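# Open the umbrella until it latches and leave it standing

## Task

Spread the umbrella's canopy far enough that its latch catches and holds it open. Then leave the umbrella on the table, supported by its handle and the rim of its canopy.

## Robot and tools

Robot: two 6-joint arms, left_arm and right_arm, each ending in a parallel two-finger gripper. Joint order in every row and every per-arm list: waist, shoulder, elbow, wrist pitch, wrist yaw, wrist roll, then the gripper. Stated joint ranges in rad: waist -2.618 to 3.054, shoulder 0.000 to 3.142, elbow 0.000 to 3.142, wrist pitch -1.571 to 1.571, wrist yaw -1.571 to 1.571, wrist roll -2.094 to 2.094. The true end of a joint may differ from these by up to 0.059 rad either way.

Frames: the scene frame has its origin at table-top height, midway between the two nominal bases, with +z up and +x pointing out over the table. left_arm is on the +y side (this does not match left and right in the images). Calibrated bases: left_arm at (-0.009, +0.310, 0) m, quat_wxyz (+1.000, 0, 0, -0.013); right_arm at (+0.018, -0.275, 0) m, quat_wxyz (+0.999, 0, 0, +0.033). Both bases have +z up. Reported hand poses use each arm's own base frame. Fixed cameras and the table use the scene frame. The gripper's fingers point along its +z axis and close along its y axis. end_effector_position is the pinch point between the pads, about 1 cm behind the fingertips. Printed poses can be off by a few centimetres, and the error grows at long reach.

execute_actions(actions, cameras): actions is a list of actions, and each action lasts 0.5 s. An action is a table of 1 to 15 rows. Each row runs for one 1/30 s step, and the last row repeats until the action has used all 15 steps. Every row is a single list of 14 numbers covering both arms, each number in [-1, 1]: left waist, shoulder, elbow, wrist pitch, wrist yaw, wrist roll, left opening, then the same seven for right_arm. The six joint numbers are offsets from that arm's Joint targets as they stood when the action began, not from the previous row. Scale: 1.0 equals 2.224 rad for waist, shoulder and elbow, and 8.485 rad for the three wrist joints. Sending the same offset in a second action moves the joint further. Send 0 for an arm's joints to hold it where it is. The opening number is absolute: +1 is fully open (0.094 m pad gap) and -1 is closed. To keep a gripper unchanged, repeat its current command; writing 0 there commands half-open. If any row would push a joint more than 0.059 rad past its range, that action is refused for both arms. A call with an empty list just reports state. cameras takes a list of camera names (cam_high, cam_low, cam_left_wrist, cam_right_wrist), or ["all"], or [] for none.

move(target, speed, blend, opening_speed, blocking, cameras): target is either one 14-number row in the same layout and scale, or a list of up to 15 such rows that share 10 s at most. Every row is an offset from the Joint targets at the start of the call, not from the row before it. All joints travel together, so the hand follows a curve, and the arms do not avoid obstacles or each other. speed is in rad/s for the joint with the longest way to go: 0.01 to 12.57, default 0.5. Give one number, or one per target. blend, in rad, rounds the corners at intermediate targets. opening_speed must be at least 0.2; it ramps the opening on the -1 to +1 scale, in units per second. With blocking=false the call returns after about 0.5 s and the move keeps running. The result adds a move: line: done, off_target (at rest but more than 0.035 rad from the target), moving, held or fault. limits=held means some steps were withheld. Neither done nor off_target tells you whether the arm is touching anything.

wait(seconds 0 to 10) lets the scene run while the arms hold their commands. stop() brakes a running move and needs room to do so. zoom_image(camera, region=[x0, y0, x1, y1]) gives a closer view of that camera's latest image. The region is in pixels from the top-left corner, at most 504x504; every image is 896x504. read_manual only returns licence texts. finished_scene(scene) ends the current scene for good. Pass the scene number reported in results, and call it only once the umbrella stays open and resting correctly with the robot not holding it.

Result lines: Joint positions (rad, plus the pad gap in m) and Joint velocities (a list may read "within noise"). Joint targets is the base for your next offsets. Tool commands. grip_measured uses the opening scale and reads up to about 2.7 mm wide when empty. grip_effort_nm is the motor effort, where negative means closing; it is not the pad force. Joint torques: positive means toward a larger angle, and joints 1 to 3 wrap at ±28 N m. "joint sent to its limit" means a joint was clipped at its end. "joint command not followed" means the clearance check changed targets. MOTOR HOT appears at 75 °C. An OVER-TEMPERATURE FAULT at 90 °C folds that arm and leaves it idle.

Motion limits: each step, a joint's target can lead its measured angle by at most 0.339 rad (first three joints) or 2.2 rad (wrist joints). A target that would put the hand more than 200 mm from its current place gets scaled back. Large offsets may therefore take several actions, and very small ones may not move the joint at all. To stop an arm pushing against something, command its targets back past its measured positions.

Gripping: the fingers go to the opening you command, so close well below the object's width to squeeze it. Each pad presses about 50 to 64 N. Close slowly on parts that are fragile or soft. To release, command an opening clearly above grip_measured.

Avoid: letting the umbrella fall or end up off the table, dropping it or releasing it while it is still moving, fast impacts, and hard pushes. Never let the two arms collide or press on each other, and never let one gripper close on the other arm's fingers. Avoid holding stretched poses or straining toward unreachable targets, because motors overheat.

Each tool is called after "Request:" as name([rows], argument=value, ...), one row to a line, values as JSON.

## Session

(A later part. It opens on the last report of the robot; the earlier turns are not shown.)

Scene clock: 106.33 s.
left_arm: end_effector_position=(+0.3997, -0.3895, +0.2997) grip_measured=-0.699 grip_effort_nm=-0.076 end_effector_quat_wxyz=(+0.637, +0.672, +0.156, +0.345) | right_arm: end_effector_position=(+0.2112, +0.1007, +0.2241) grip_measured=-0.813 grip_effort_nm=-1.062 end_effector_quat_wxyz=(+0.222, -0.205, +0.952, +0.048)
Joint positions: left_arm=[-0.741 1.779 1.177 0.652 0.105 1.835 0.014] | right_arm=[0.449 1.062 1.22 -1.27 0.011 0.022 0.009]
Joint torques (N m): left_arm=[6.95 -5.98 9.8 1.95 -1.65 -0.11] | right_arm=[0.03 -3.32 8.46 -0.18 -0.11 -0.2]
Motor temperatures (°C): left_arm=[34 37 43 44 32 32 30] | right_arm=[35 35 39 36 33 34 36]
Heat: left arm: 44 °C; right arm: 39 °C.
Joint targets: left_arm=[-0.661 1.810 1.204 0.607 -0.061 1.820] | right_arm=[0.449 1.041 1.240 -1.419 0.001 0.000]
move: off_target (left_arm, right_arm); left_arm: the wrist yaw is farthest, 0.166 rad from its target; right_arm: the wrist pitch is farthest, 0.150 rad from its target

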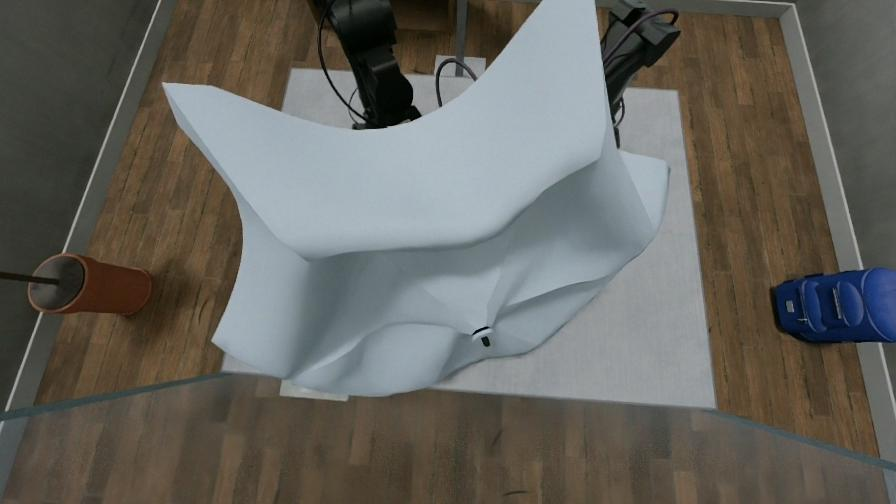

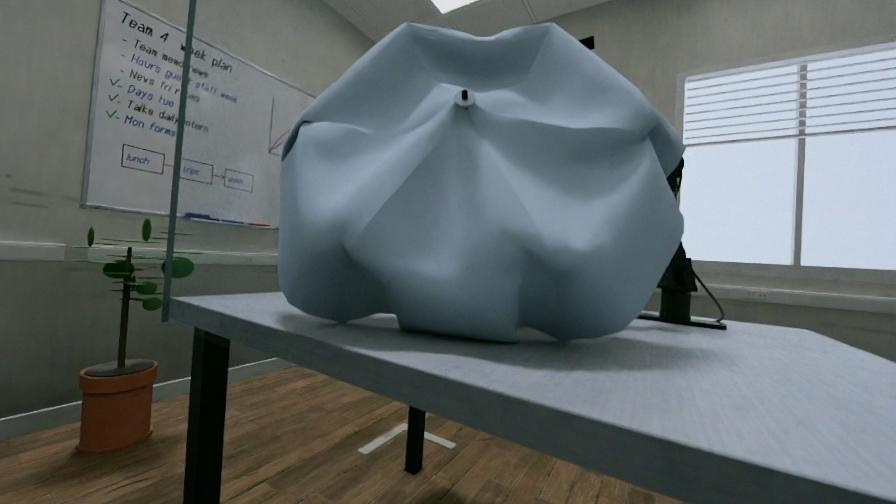

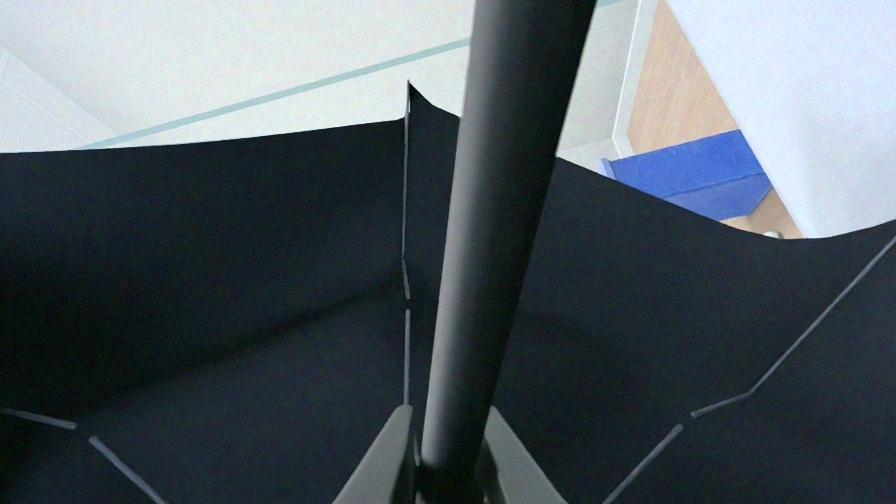

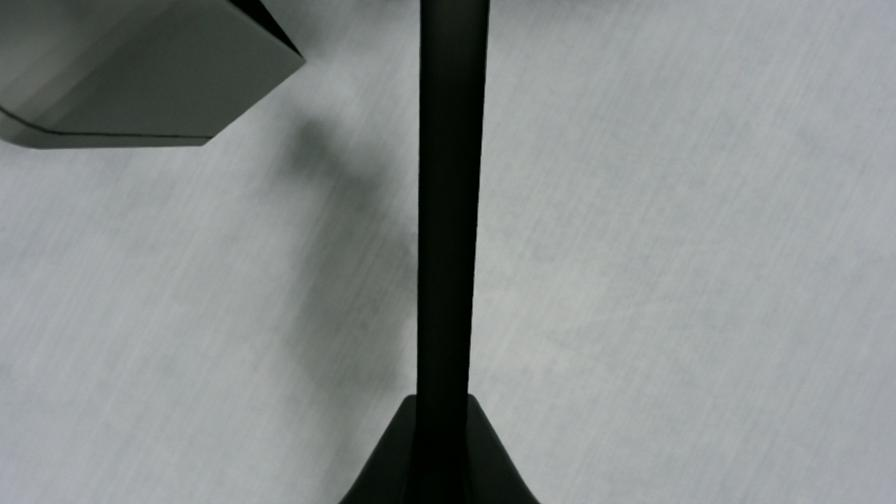

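Request:
move(target=[0.0373,0.031,0.0854,-0.0144,-0.0165,0,-0.7,0,-0.018,0,-0.0095,0,0,-1], speed=0.15, cameras=["all"])

Scene clock: 111.93 s.
left_arm: end_effector_position=(+0.4411, -0.3777, +0.3472) grip_measured=-0.699 grip_effort_nm=-0.076 end_effector_quat_wxyz=(+0.636, +0.641, +0.181, +0.391) | right_arm: end_effector_position=(+0.2185, +0.1030, +0.2396) grip_measured=-0.813 grip_effort_nm=-1.062 end_effector_quat_wxyz=(+0.261, -0.194, +0.944, +0.058)
Joint positions: left_arm=[-0.695 1.83 1.371 0.573 0.05 1.841 0.014] | right_arm=[0.446 1.036 1.234 -1.229 0.014 0.038 0.009]
Joint torques (N m): left_arm=[10.17 -5.29 9.65 1.49 -2.48 -0.19] | right_arm=[0.28 -4.23 7.24 -1.19 -0.11 -0.36]
Heat: left arm: 43 °C; right arm: 38 °C.
Joint targets: left_arm=[-0.578 1.879 1.394 0.484 -0.201 1.820] | right_arm=[0.450 1.001 1.240 -1.500 0.001 0.000]
move: off_target (left_arm, right_arm); left_arm: the wrist yaw is farthest, 0.251 rad from its target; right_arm: the wrist pitch is farthest, 0.271 rad from its target

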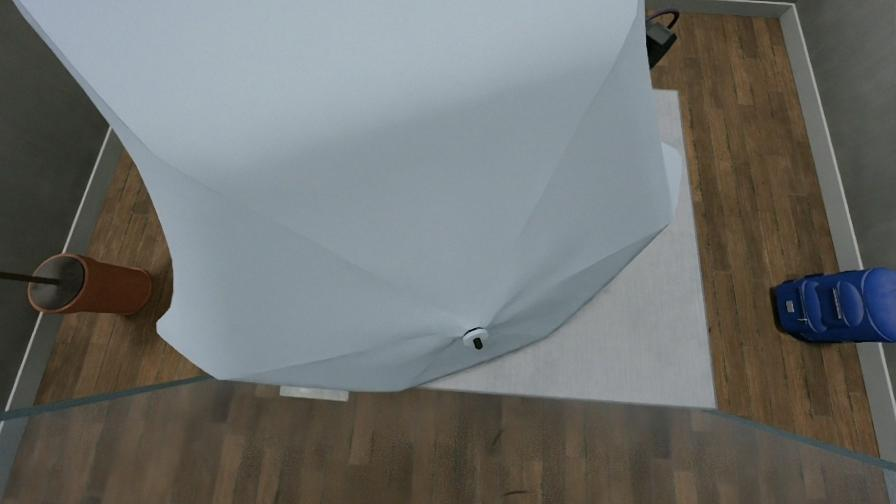

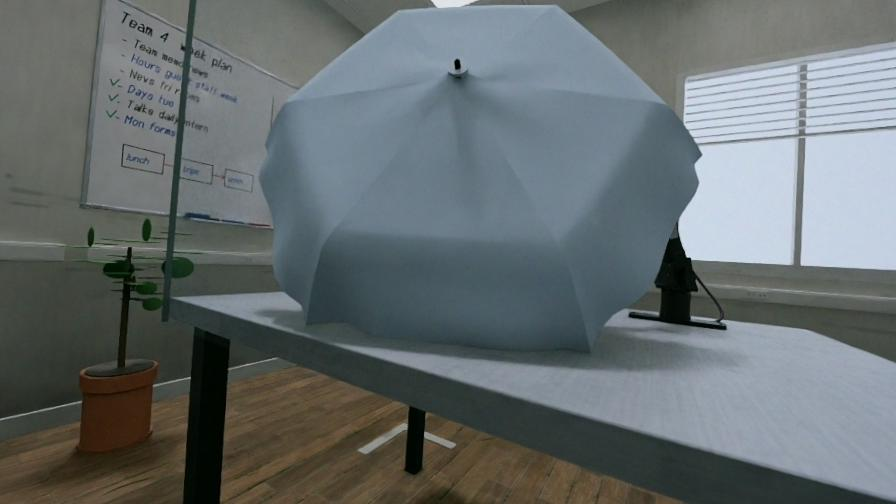

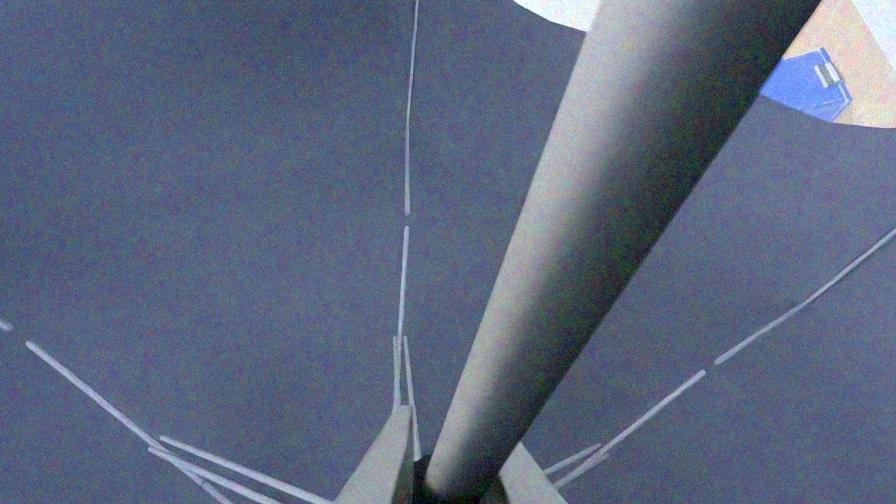

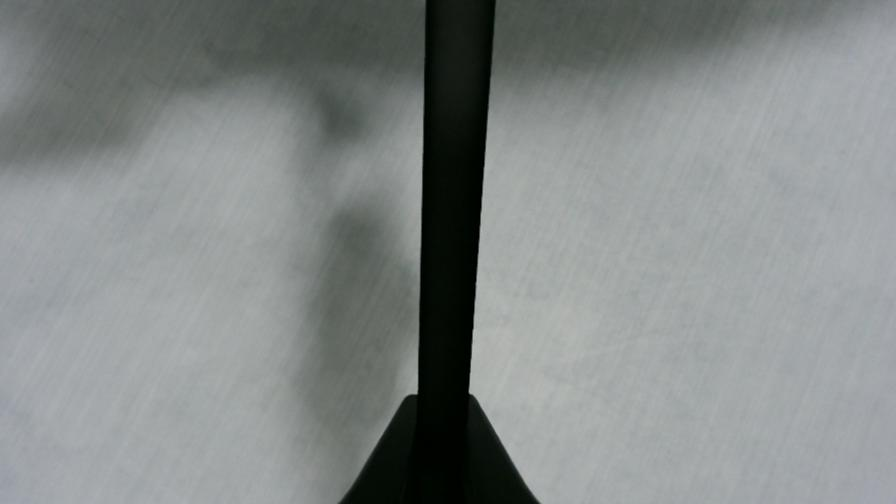

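Request:
move(target=[0.0274,0.0333,0.1367,-0.027,-0.0118,0.0236,-0.7,0,-0.018,0,-0.007,0,0,-1], speed=0.2, cameras=["all"])

Scene clock: 117.10 s.
left_arm: end_effector_position=(+0.4742, -0.3771, +0.3690) grip_measured=-0.699 grip_effort_nm=-0.076 end_effector_quat_wxyz=(+0.557, +0.691, +0.146, +0.436) | right_arm: end_effector_position=(+0.2315, +0.0975, +0.2577) grip_measured=-0.813 grip_effort_nm=-1.062 end_effector_quat_wxyz=(+0.311, -0.179, +0.932, +0.045)
Joint positions: left_arm=[-0.663 1.899 1.659 0.241 0.035 2.027 0.014] | right_arm=[0.44 1.009 1.243 -1.169 0.064 0.039 0.009]
Joint torques (N m): left_arm=[12.75 -5.63 11.14 2.59 -3.3 -0.03] | right_arm=[1.05 -5.14 6.49 -2.17 -0.67 -0.38]
Heat: left arm: 43 °C; right arm: 38 °C.
Joint targets: left_arm=[-0.517 1.953 1.698 0.255 -0.301 2.020] | right_arm=[0.450 0.961 1.240 -1.560 0.001 0.000]
move: off_target (left_arm, right_arm); left_arm: the wrist yaw is farthest, 0.336 rad from its target; right_arm: the wrist pitch is farthest, 0.390 rad from its target

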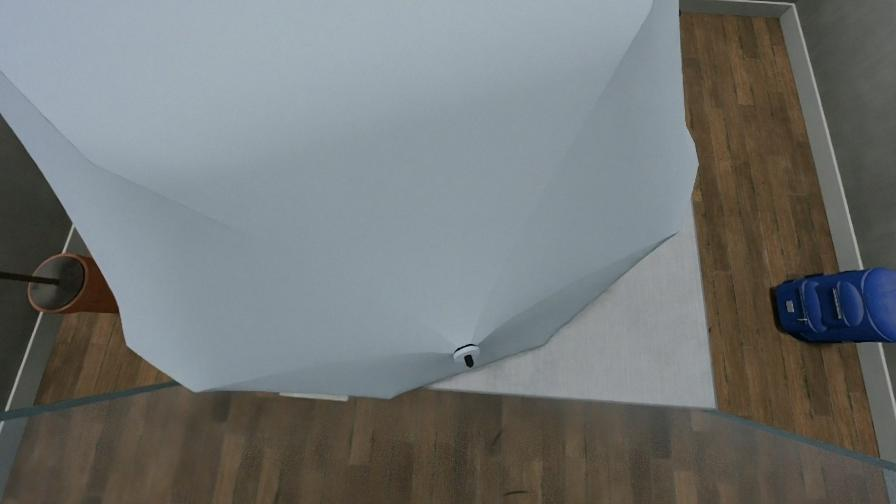

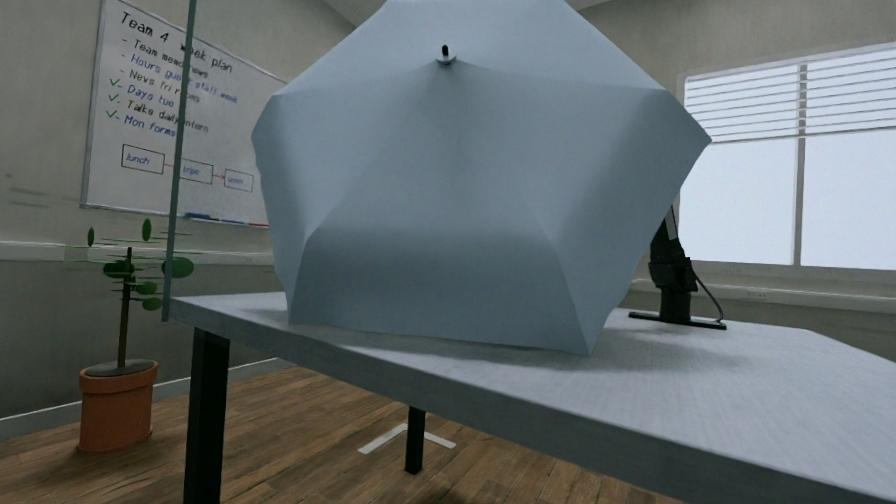

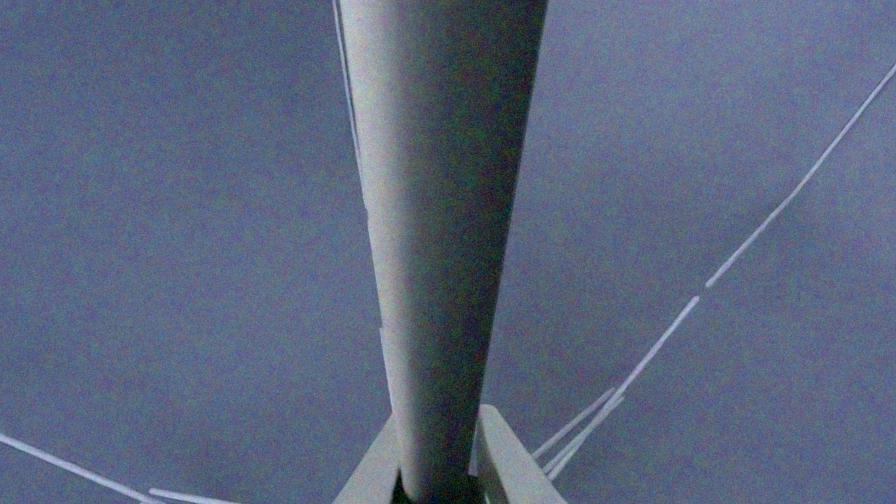

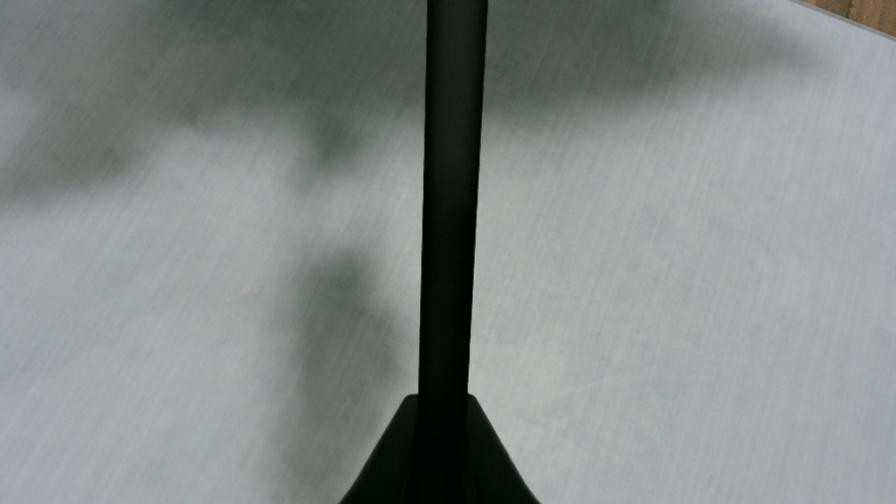

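Request:
move(target=[0.0303,0.0567,0.1214,-0.017,-0.0177,0,-0.7,0,-0.018,0,0,-0.007,0,-1], speed=0.2, cameras=["all"])

Scene clock: 122.70 s.
left_arm: end_effector_position=(+0.4993, -0.3742, +0.3924) grip_measured=-0.699 grip_effort_nm=-0.076 end_effector_quat_wxyz=(+0.535, +0.709, +0.156, +0.432) | right_arm: end_effector_position=(+0.2401, +0.0929, +0.2812) grip_measured=-0.813 grip_effort_nm=-1.072 end_effector_quat_wxyz=(+0.364, -0.168, +0.915, +0.042)
Joint positions: left_arm=[-0.633 1.992 1.935 0.002 0.042 2.036 0.014] | right_arm=[0.428 0.97 1.256 -1.111 0.09 0.03 0.009]
Joint torques (N m): left_arm=[15.94 -3.9 10.56 3.6 -4.85 -0.13] | right_arm=[2.15 -5.01 5.37 -2.57 -1.61 -0.27]
Motor temperatures (°C): left_arm=[37 36 43 45 40 32 30] | right_arm=[35 36 38 38 33 34 36]
Heat: left arm: 45 °C; right arm: 38 °C.
Joint targets: left_arm=[-0.450 2.079 1.969 0.111 -0.451 2.020] | right_arm=[0.450 0.921 1.240 -1.559 -0.059 0.000]
move: off_target (left_arm, right_arm); left_arm: the wrist yaw is farthest, 0.494 rad from its target; right_arm: the wrist pitch is farthest, 0.449 rad from its target

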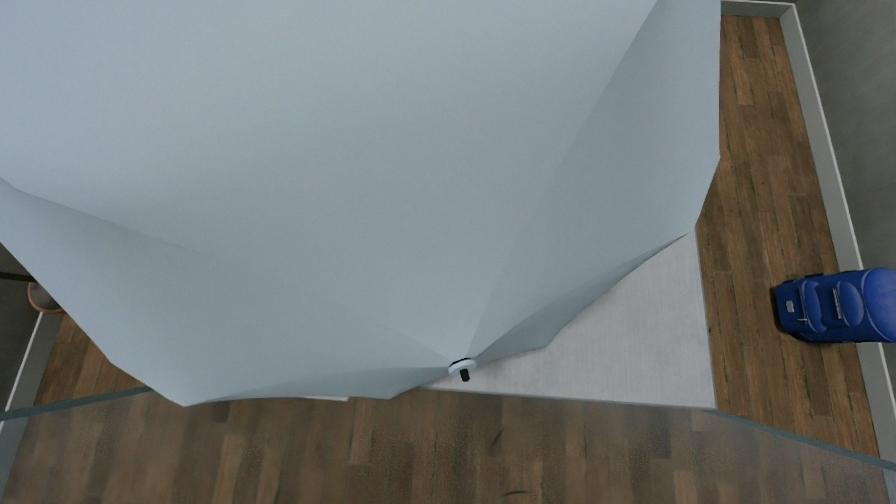

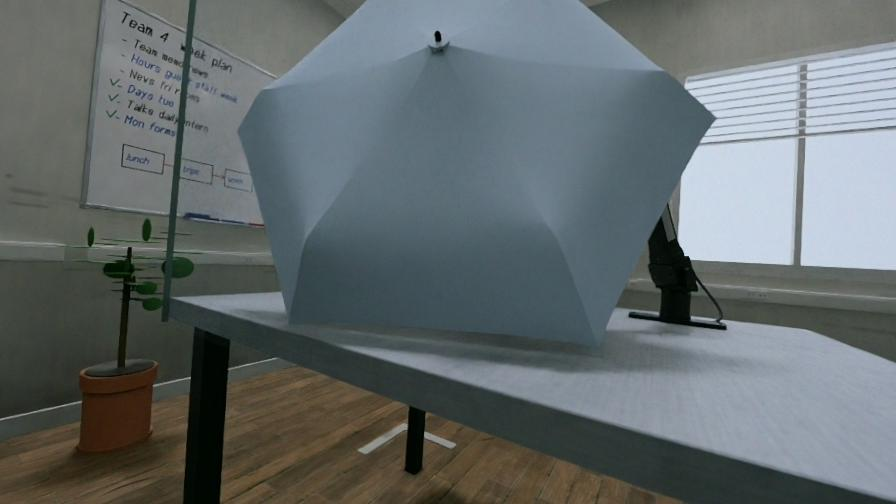

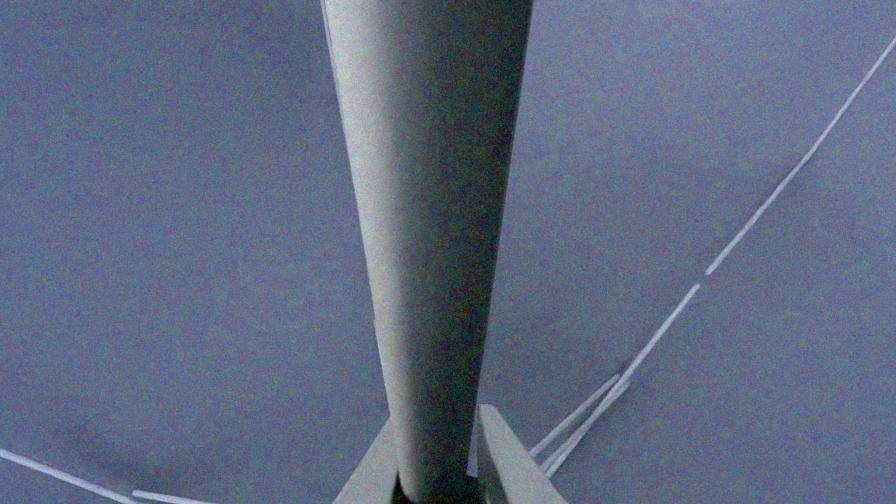

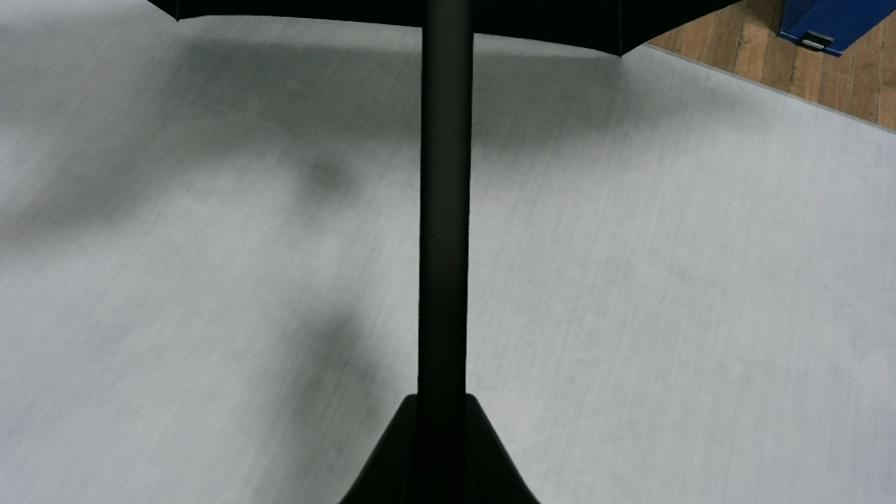

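Request:
move(target=[0.035,0.02,0.03,0,-0.0177,0,-0.7,0,-0.06,0,0,-0.01,0,-1], speed=0.2, cameras=["all"])

Scene clock: 125.53 s.
left_arm: end_effector_position=(+0.5066, -0.3710, +0.4095) grip_measured=-0.699 grip_effort_nm=-0.081 end_effector_quat_wxyz=(+0.553, +0.694, +0.161, +0.432) | right_arm: end_effector_position=(+0.2174, +0.0885, +0.2995) grip_measured=-0.813 grip_effort_nm=-1.072 end_effector_quat_wxyz=(+0.395, -0.165, +0.901, +0.067)
Joint positions: left_arm=[-0.615 2.016 2.001 0.001 0.065 2.007 0.014] | right_arm=[0.424 0.866 1.256 -1.138 0.055 0.038 0.009]
Joint torques (N m): left_arm=[15.71 -4.56 9.83 3.3 -4.86 0.15] | right_arm=[2.58 -6.43 5.12 -2.23 -2.2 -0.37]
Heat: left arm: 46 °C; right arm: 39 °C.
Joint targets: left_arm=[-0.435 2.096 2.026 0.082 -0.428 2.016] | right_arm=[0.450 0.787 1.240 -1.559 -0.143 0.000]
move: off_target (left_arm, right_arm); left_arm: the wrist yaw is farthest, 0.666 rad from its target; right_arm: the wrist pitch is farthest, 0.421 rad from its target

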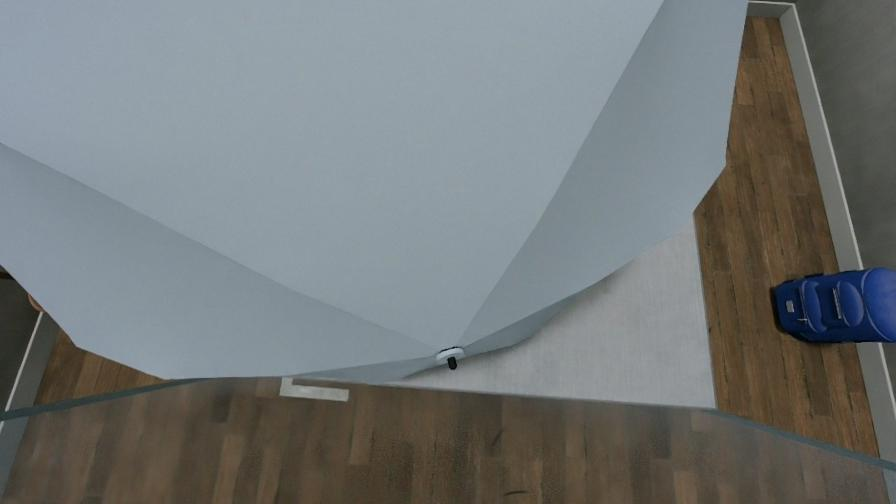

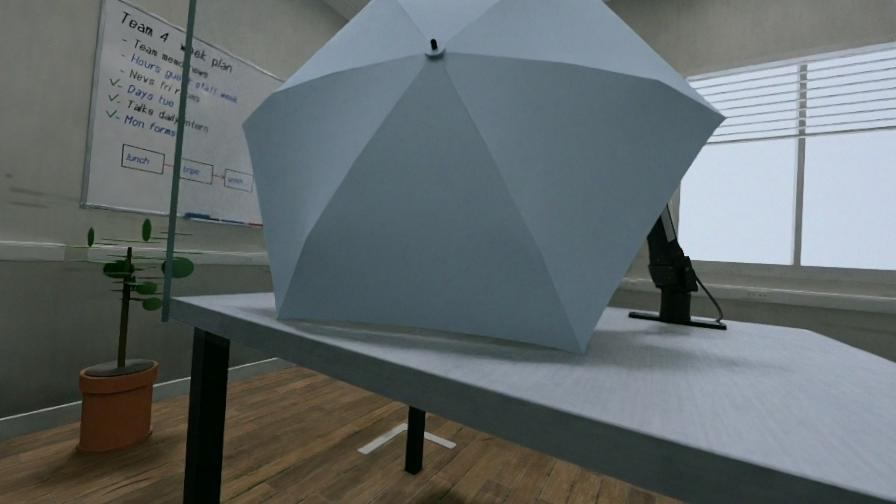

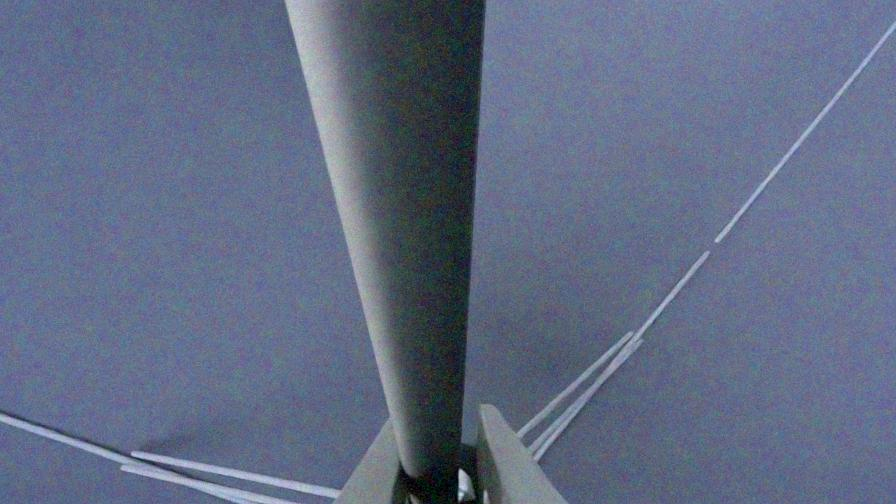

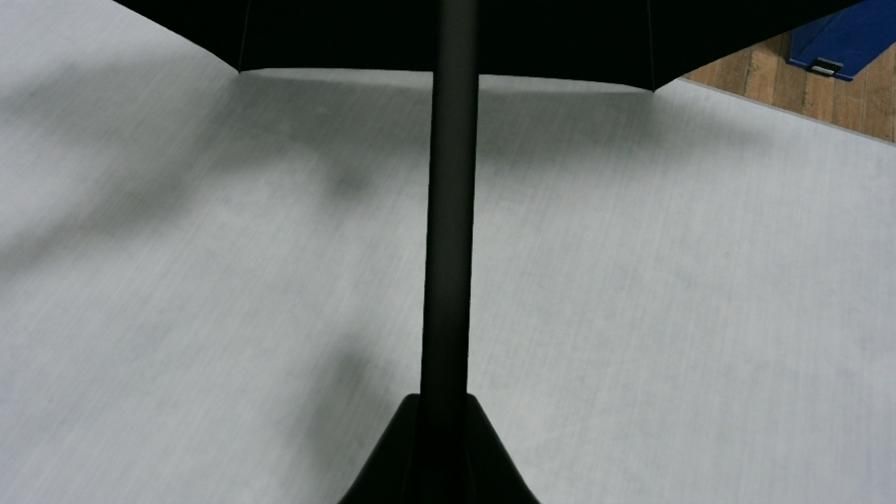

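Request:
zoom_image(camera="cam_left_wrist", region=[330, 380, 560, 504])

Scaled by 2.191 from the camera's 896x504 image, which has a finer 1280x720 frame.

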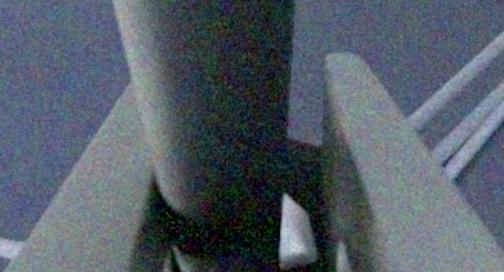

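Request:
move(target=[0.02,0.015,0.02,0,-0.02,0,-0.7,0,-0.03,0,0,0,0,-1], speed=0.2, cameras=["cam_left_wrist","cam_low"])

Request:
zoom_image(camera="cam_left_wrist", region=[330, 380, 560, 504])

Scene clock: 129.43 s.
left_arm: end_effector_position=(+0.5050, -0.3741, +0.4133) grip_measured=-0.699 grip_effort_nm=-0.076 end_effector_quat_wxyz=(+0.562, +0.695, +0.165, +0.416) | right_arm: end_effector_position=(+0.2107, +0.0881, +0.3118) grip_measured=-0.813 grip_effort_nm=-1.048 end_effector_quat_wxyz=(+0.420, -0.157, +0.890, +0.083)
Joint positions: left_arm=[-0.615 2.026 2.037 -0.031 0.085 1.977 0.014] | right_arm=[0.424 0.819 1.256 -1.124 0.042 0.056 0.009]
Joint torques (N m): left_arm=[14.99 -4.66 9.85 3.35 -5.16 0.39] | right_arm=[2.56 -7.69 5.01 -2.29 -2.07 -0.53]
Motor temperatures (°C): left_arm=[39 36 43 47 49 32 30] | right_arm=[35 36 37 40 35 34 36]
Heat: left arm: 49 °C; right arm: 40 °C.
Joint targets: left_arm=[-0.443 2.105 2.063 0.056 -0.438 2.007] | right_arm=[0.450 0.721 1.240 -1.559 -0.143 0.000]
move: off_target (left_arm, right_arm); left_arm: the wrist yaw is farthest, 0.683 rad from its target; right_arm: the wrist pitch is farthest, 0.435 rad from its target
Images, in order (width x height): cam_low 896x504, cam_left_wrist 896x504.

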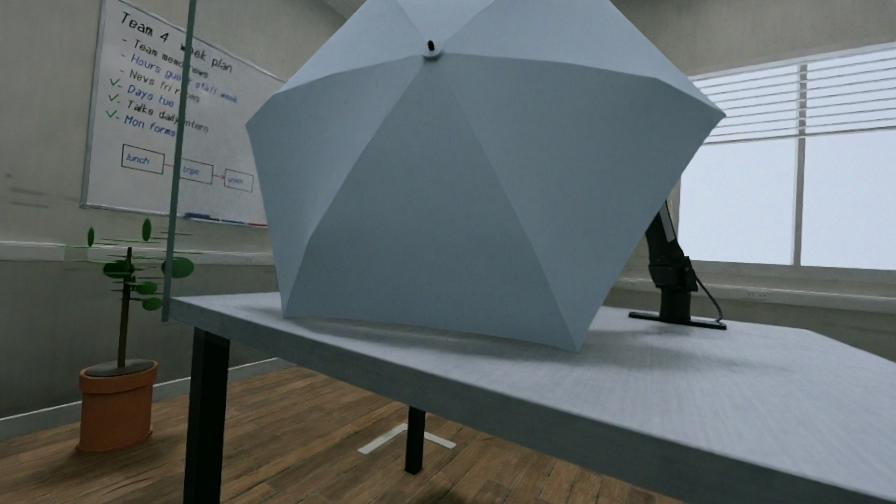

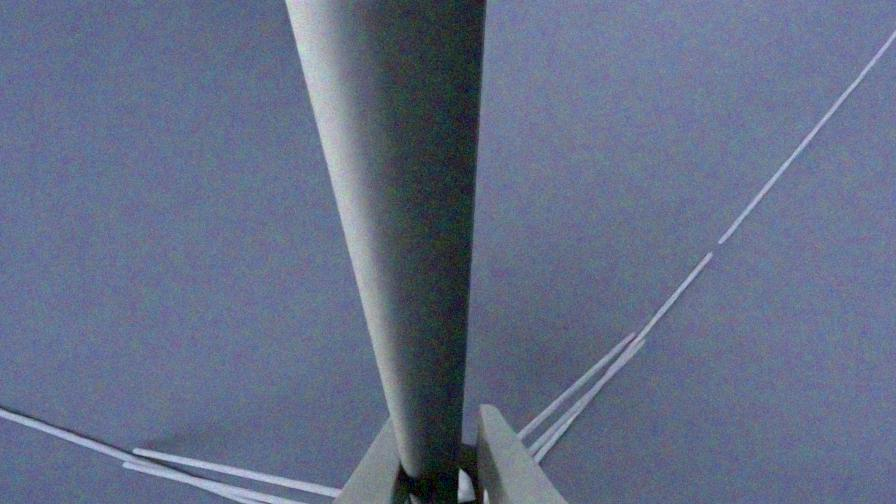

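Scaled by 2.191 from the camera's 896x504 image, which has a finer 1280x720 frame.

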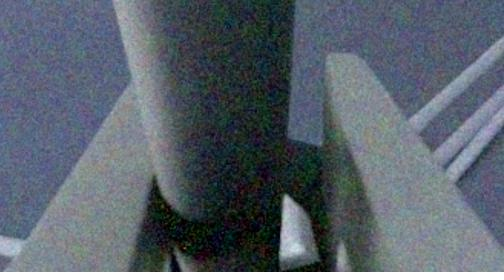

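Request:
move(target=[-0.095,-0.036,-0.012,-0.01,0.065,0,-0.6,0,0.044,0,0.045,0.02,0,-1], speed=0.4, cameras=["all"])

Request:
zoom_image(camera="cam_left_wrist", region=[330, 350, 600, 504])

Scene clock: 132.93 s.
left_arm: end_effector_position=(+0.4886, -0.3950, +0.4105) grip_measured=-0.601 grip_effort_nm=0.032 end_effector_quat_wxyz=(+0.566, +0.706, +0.130, +0.406) | right_arm: end_effector_position=(+0.2074, +0.0821, +0.3066) grip_measured=-0.813 grip_effort_nm=-1.067 end_effector_quat_wxyz=(+0.410, -0.153, +0.897, +0.069)
Joint positions: left_arm=[-0.648 2.027 2.037 -0.04 0.117 2.015 0.019] | right_arm=[0.43 0.817 1.256 -1.155 0.072 0.06 0.009]
Joint torques (N m): left_arm=[-0.47 -10.45 7.65 2.55 -0.04 -0.04] | right_arm=[1.94 0.49 4.93 1.46 -0.48 -0.58]
Heat: left arm: 51 °C; right arm: 40 °C.
Joint targets: left_arm=[-0.654 2.025 2.036 -0.029 0.113 2.007] | right_arm=[0.450 0.818 1.240 -1.178 0.026 0.000]
move: off_target (right_arm); right_arm: the wrist roll is farthest, 0.060 rad from its target

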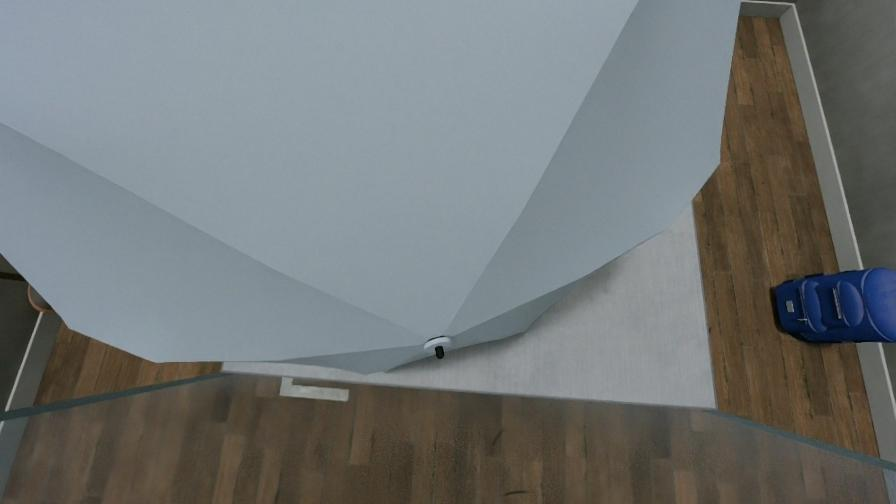

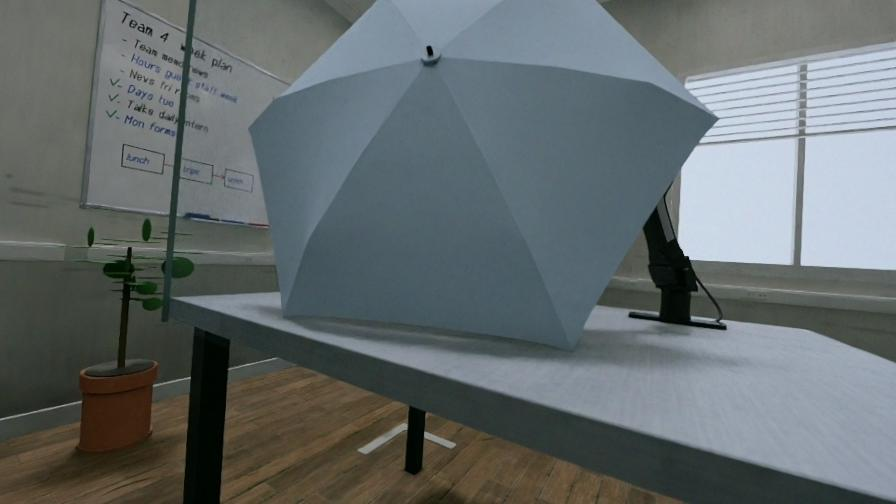

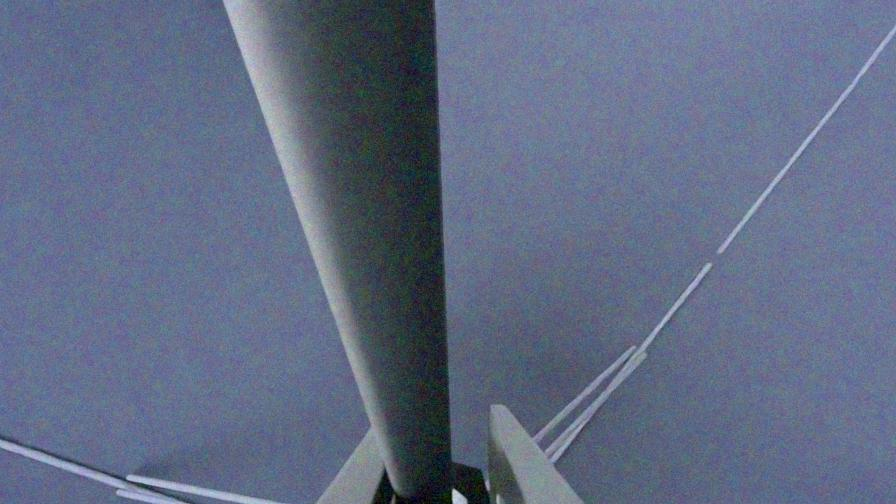

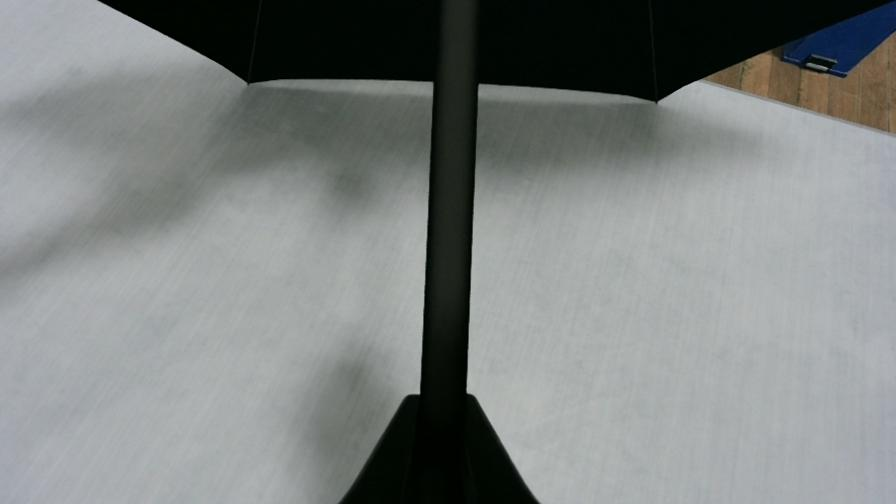

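Scaled by 1.867 from the camera's 896x504 image, which has a finer 1280x720 frame.

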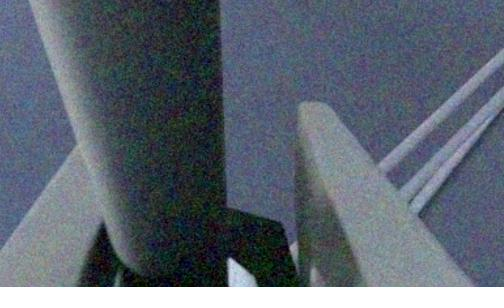

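Request:
move([
  [0,0,0,0,0,0,-0.2,0,0,0,0,0,0,-1],
  [0,-0.1515,-0.2118,0.0179,0,0,-0.2,0,0,0,0,0,0,-1],
  [0,-0.3219,-0.3691,0.0145,0,0,-0.2,0,0,0,0,0,0,-1],
], speed=0.5, cameras=["all"])

Scene clock: 141.60 s.
left_arm: end_effector_position=(+0.3482, -0.2887, +0.4196) grip_measured=-0.201 grip_effort_nm=0.056 end_effector_quat_wxyz=(+0.580, +0.687, +0.124, +0.420) | right_arm: end_effector_position=(+0.2046, +0.0853, +0.3048) grip_measured=-0.813 grip_effort_nm=-1.057 end_effector_quat_wxyz=(+0.405, -0.167, +0.896, +0.072)
Joint positions: left_arm=[-0.648 1.323 1.237 0.112 0.117 2.015 0.038] | right_arm=[0.439 0.817 1.256 -1.164 0.06 0.044 0.009]
Joint torques (N m): left_arm=[-0.47 -5.7 6.11 2.23 -0.07 -0.04] | right_arm=[1.1 0.54 4.89 1.53 -0.34 -0.42]
Heat: left arm: 48 °C; right arm: 39 °C.
Joint targets: left_arm=[-0.654 1.309 1.215 0.094 0.113 2.007] | right_arm=[0.450 0.818 1.240 -1.178 0.026 0.000]
move: off_target (right_arm); right_arm: the wrist roll is farthest, 0.044 rad from its target

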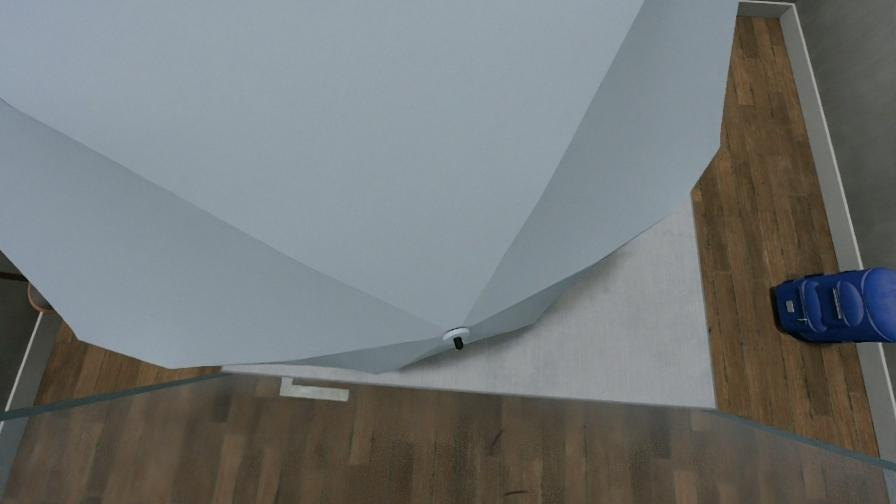

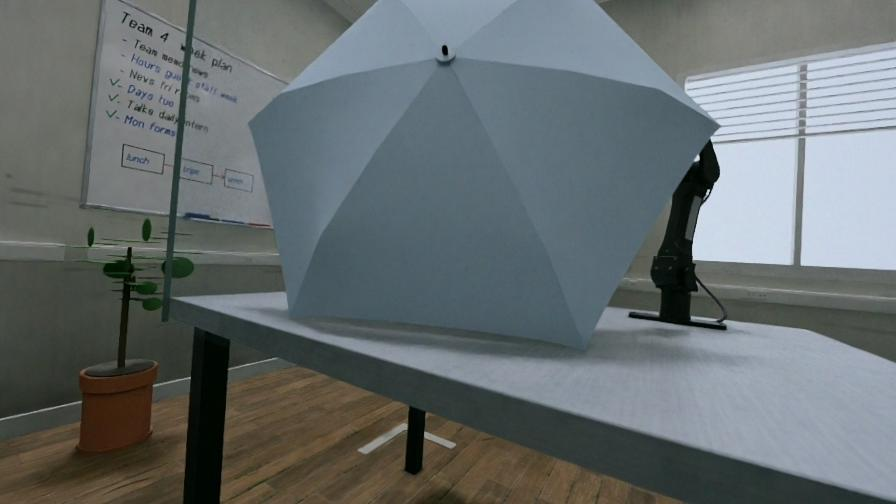

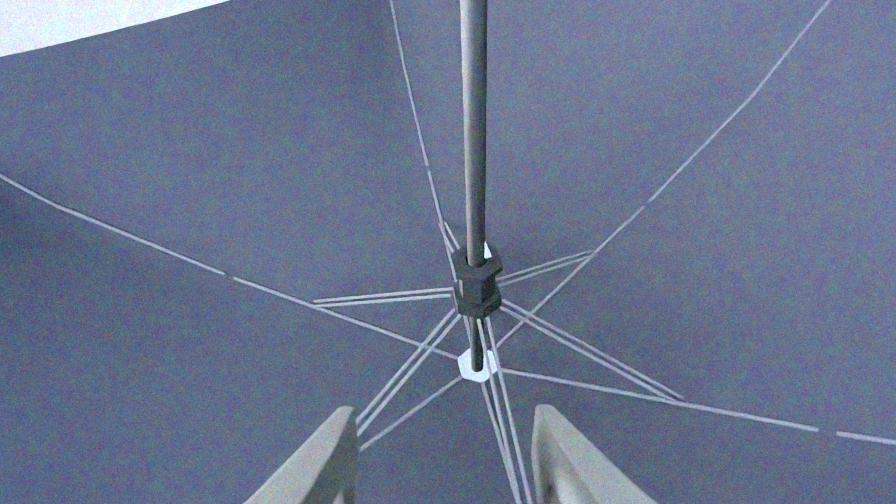

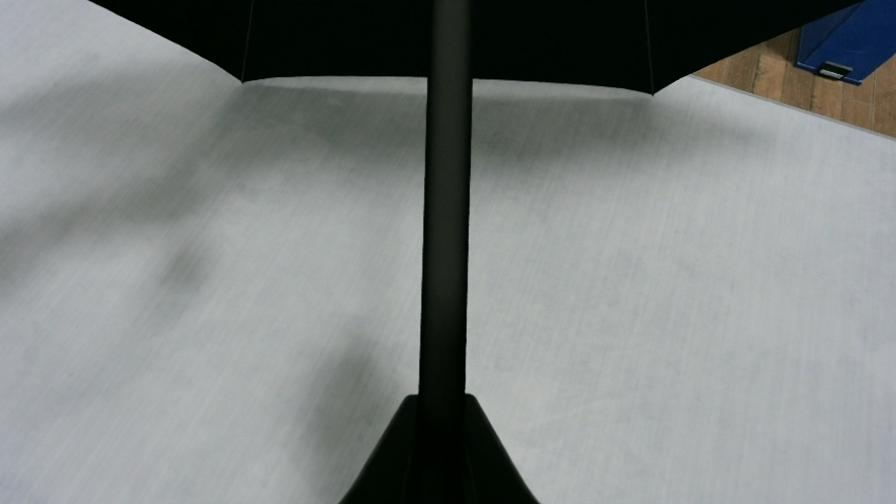

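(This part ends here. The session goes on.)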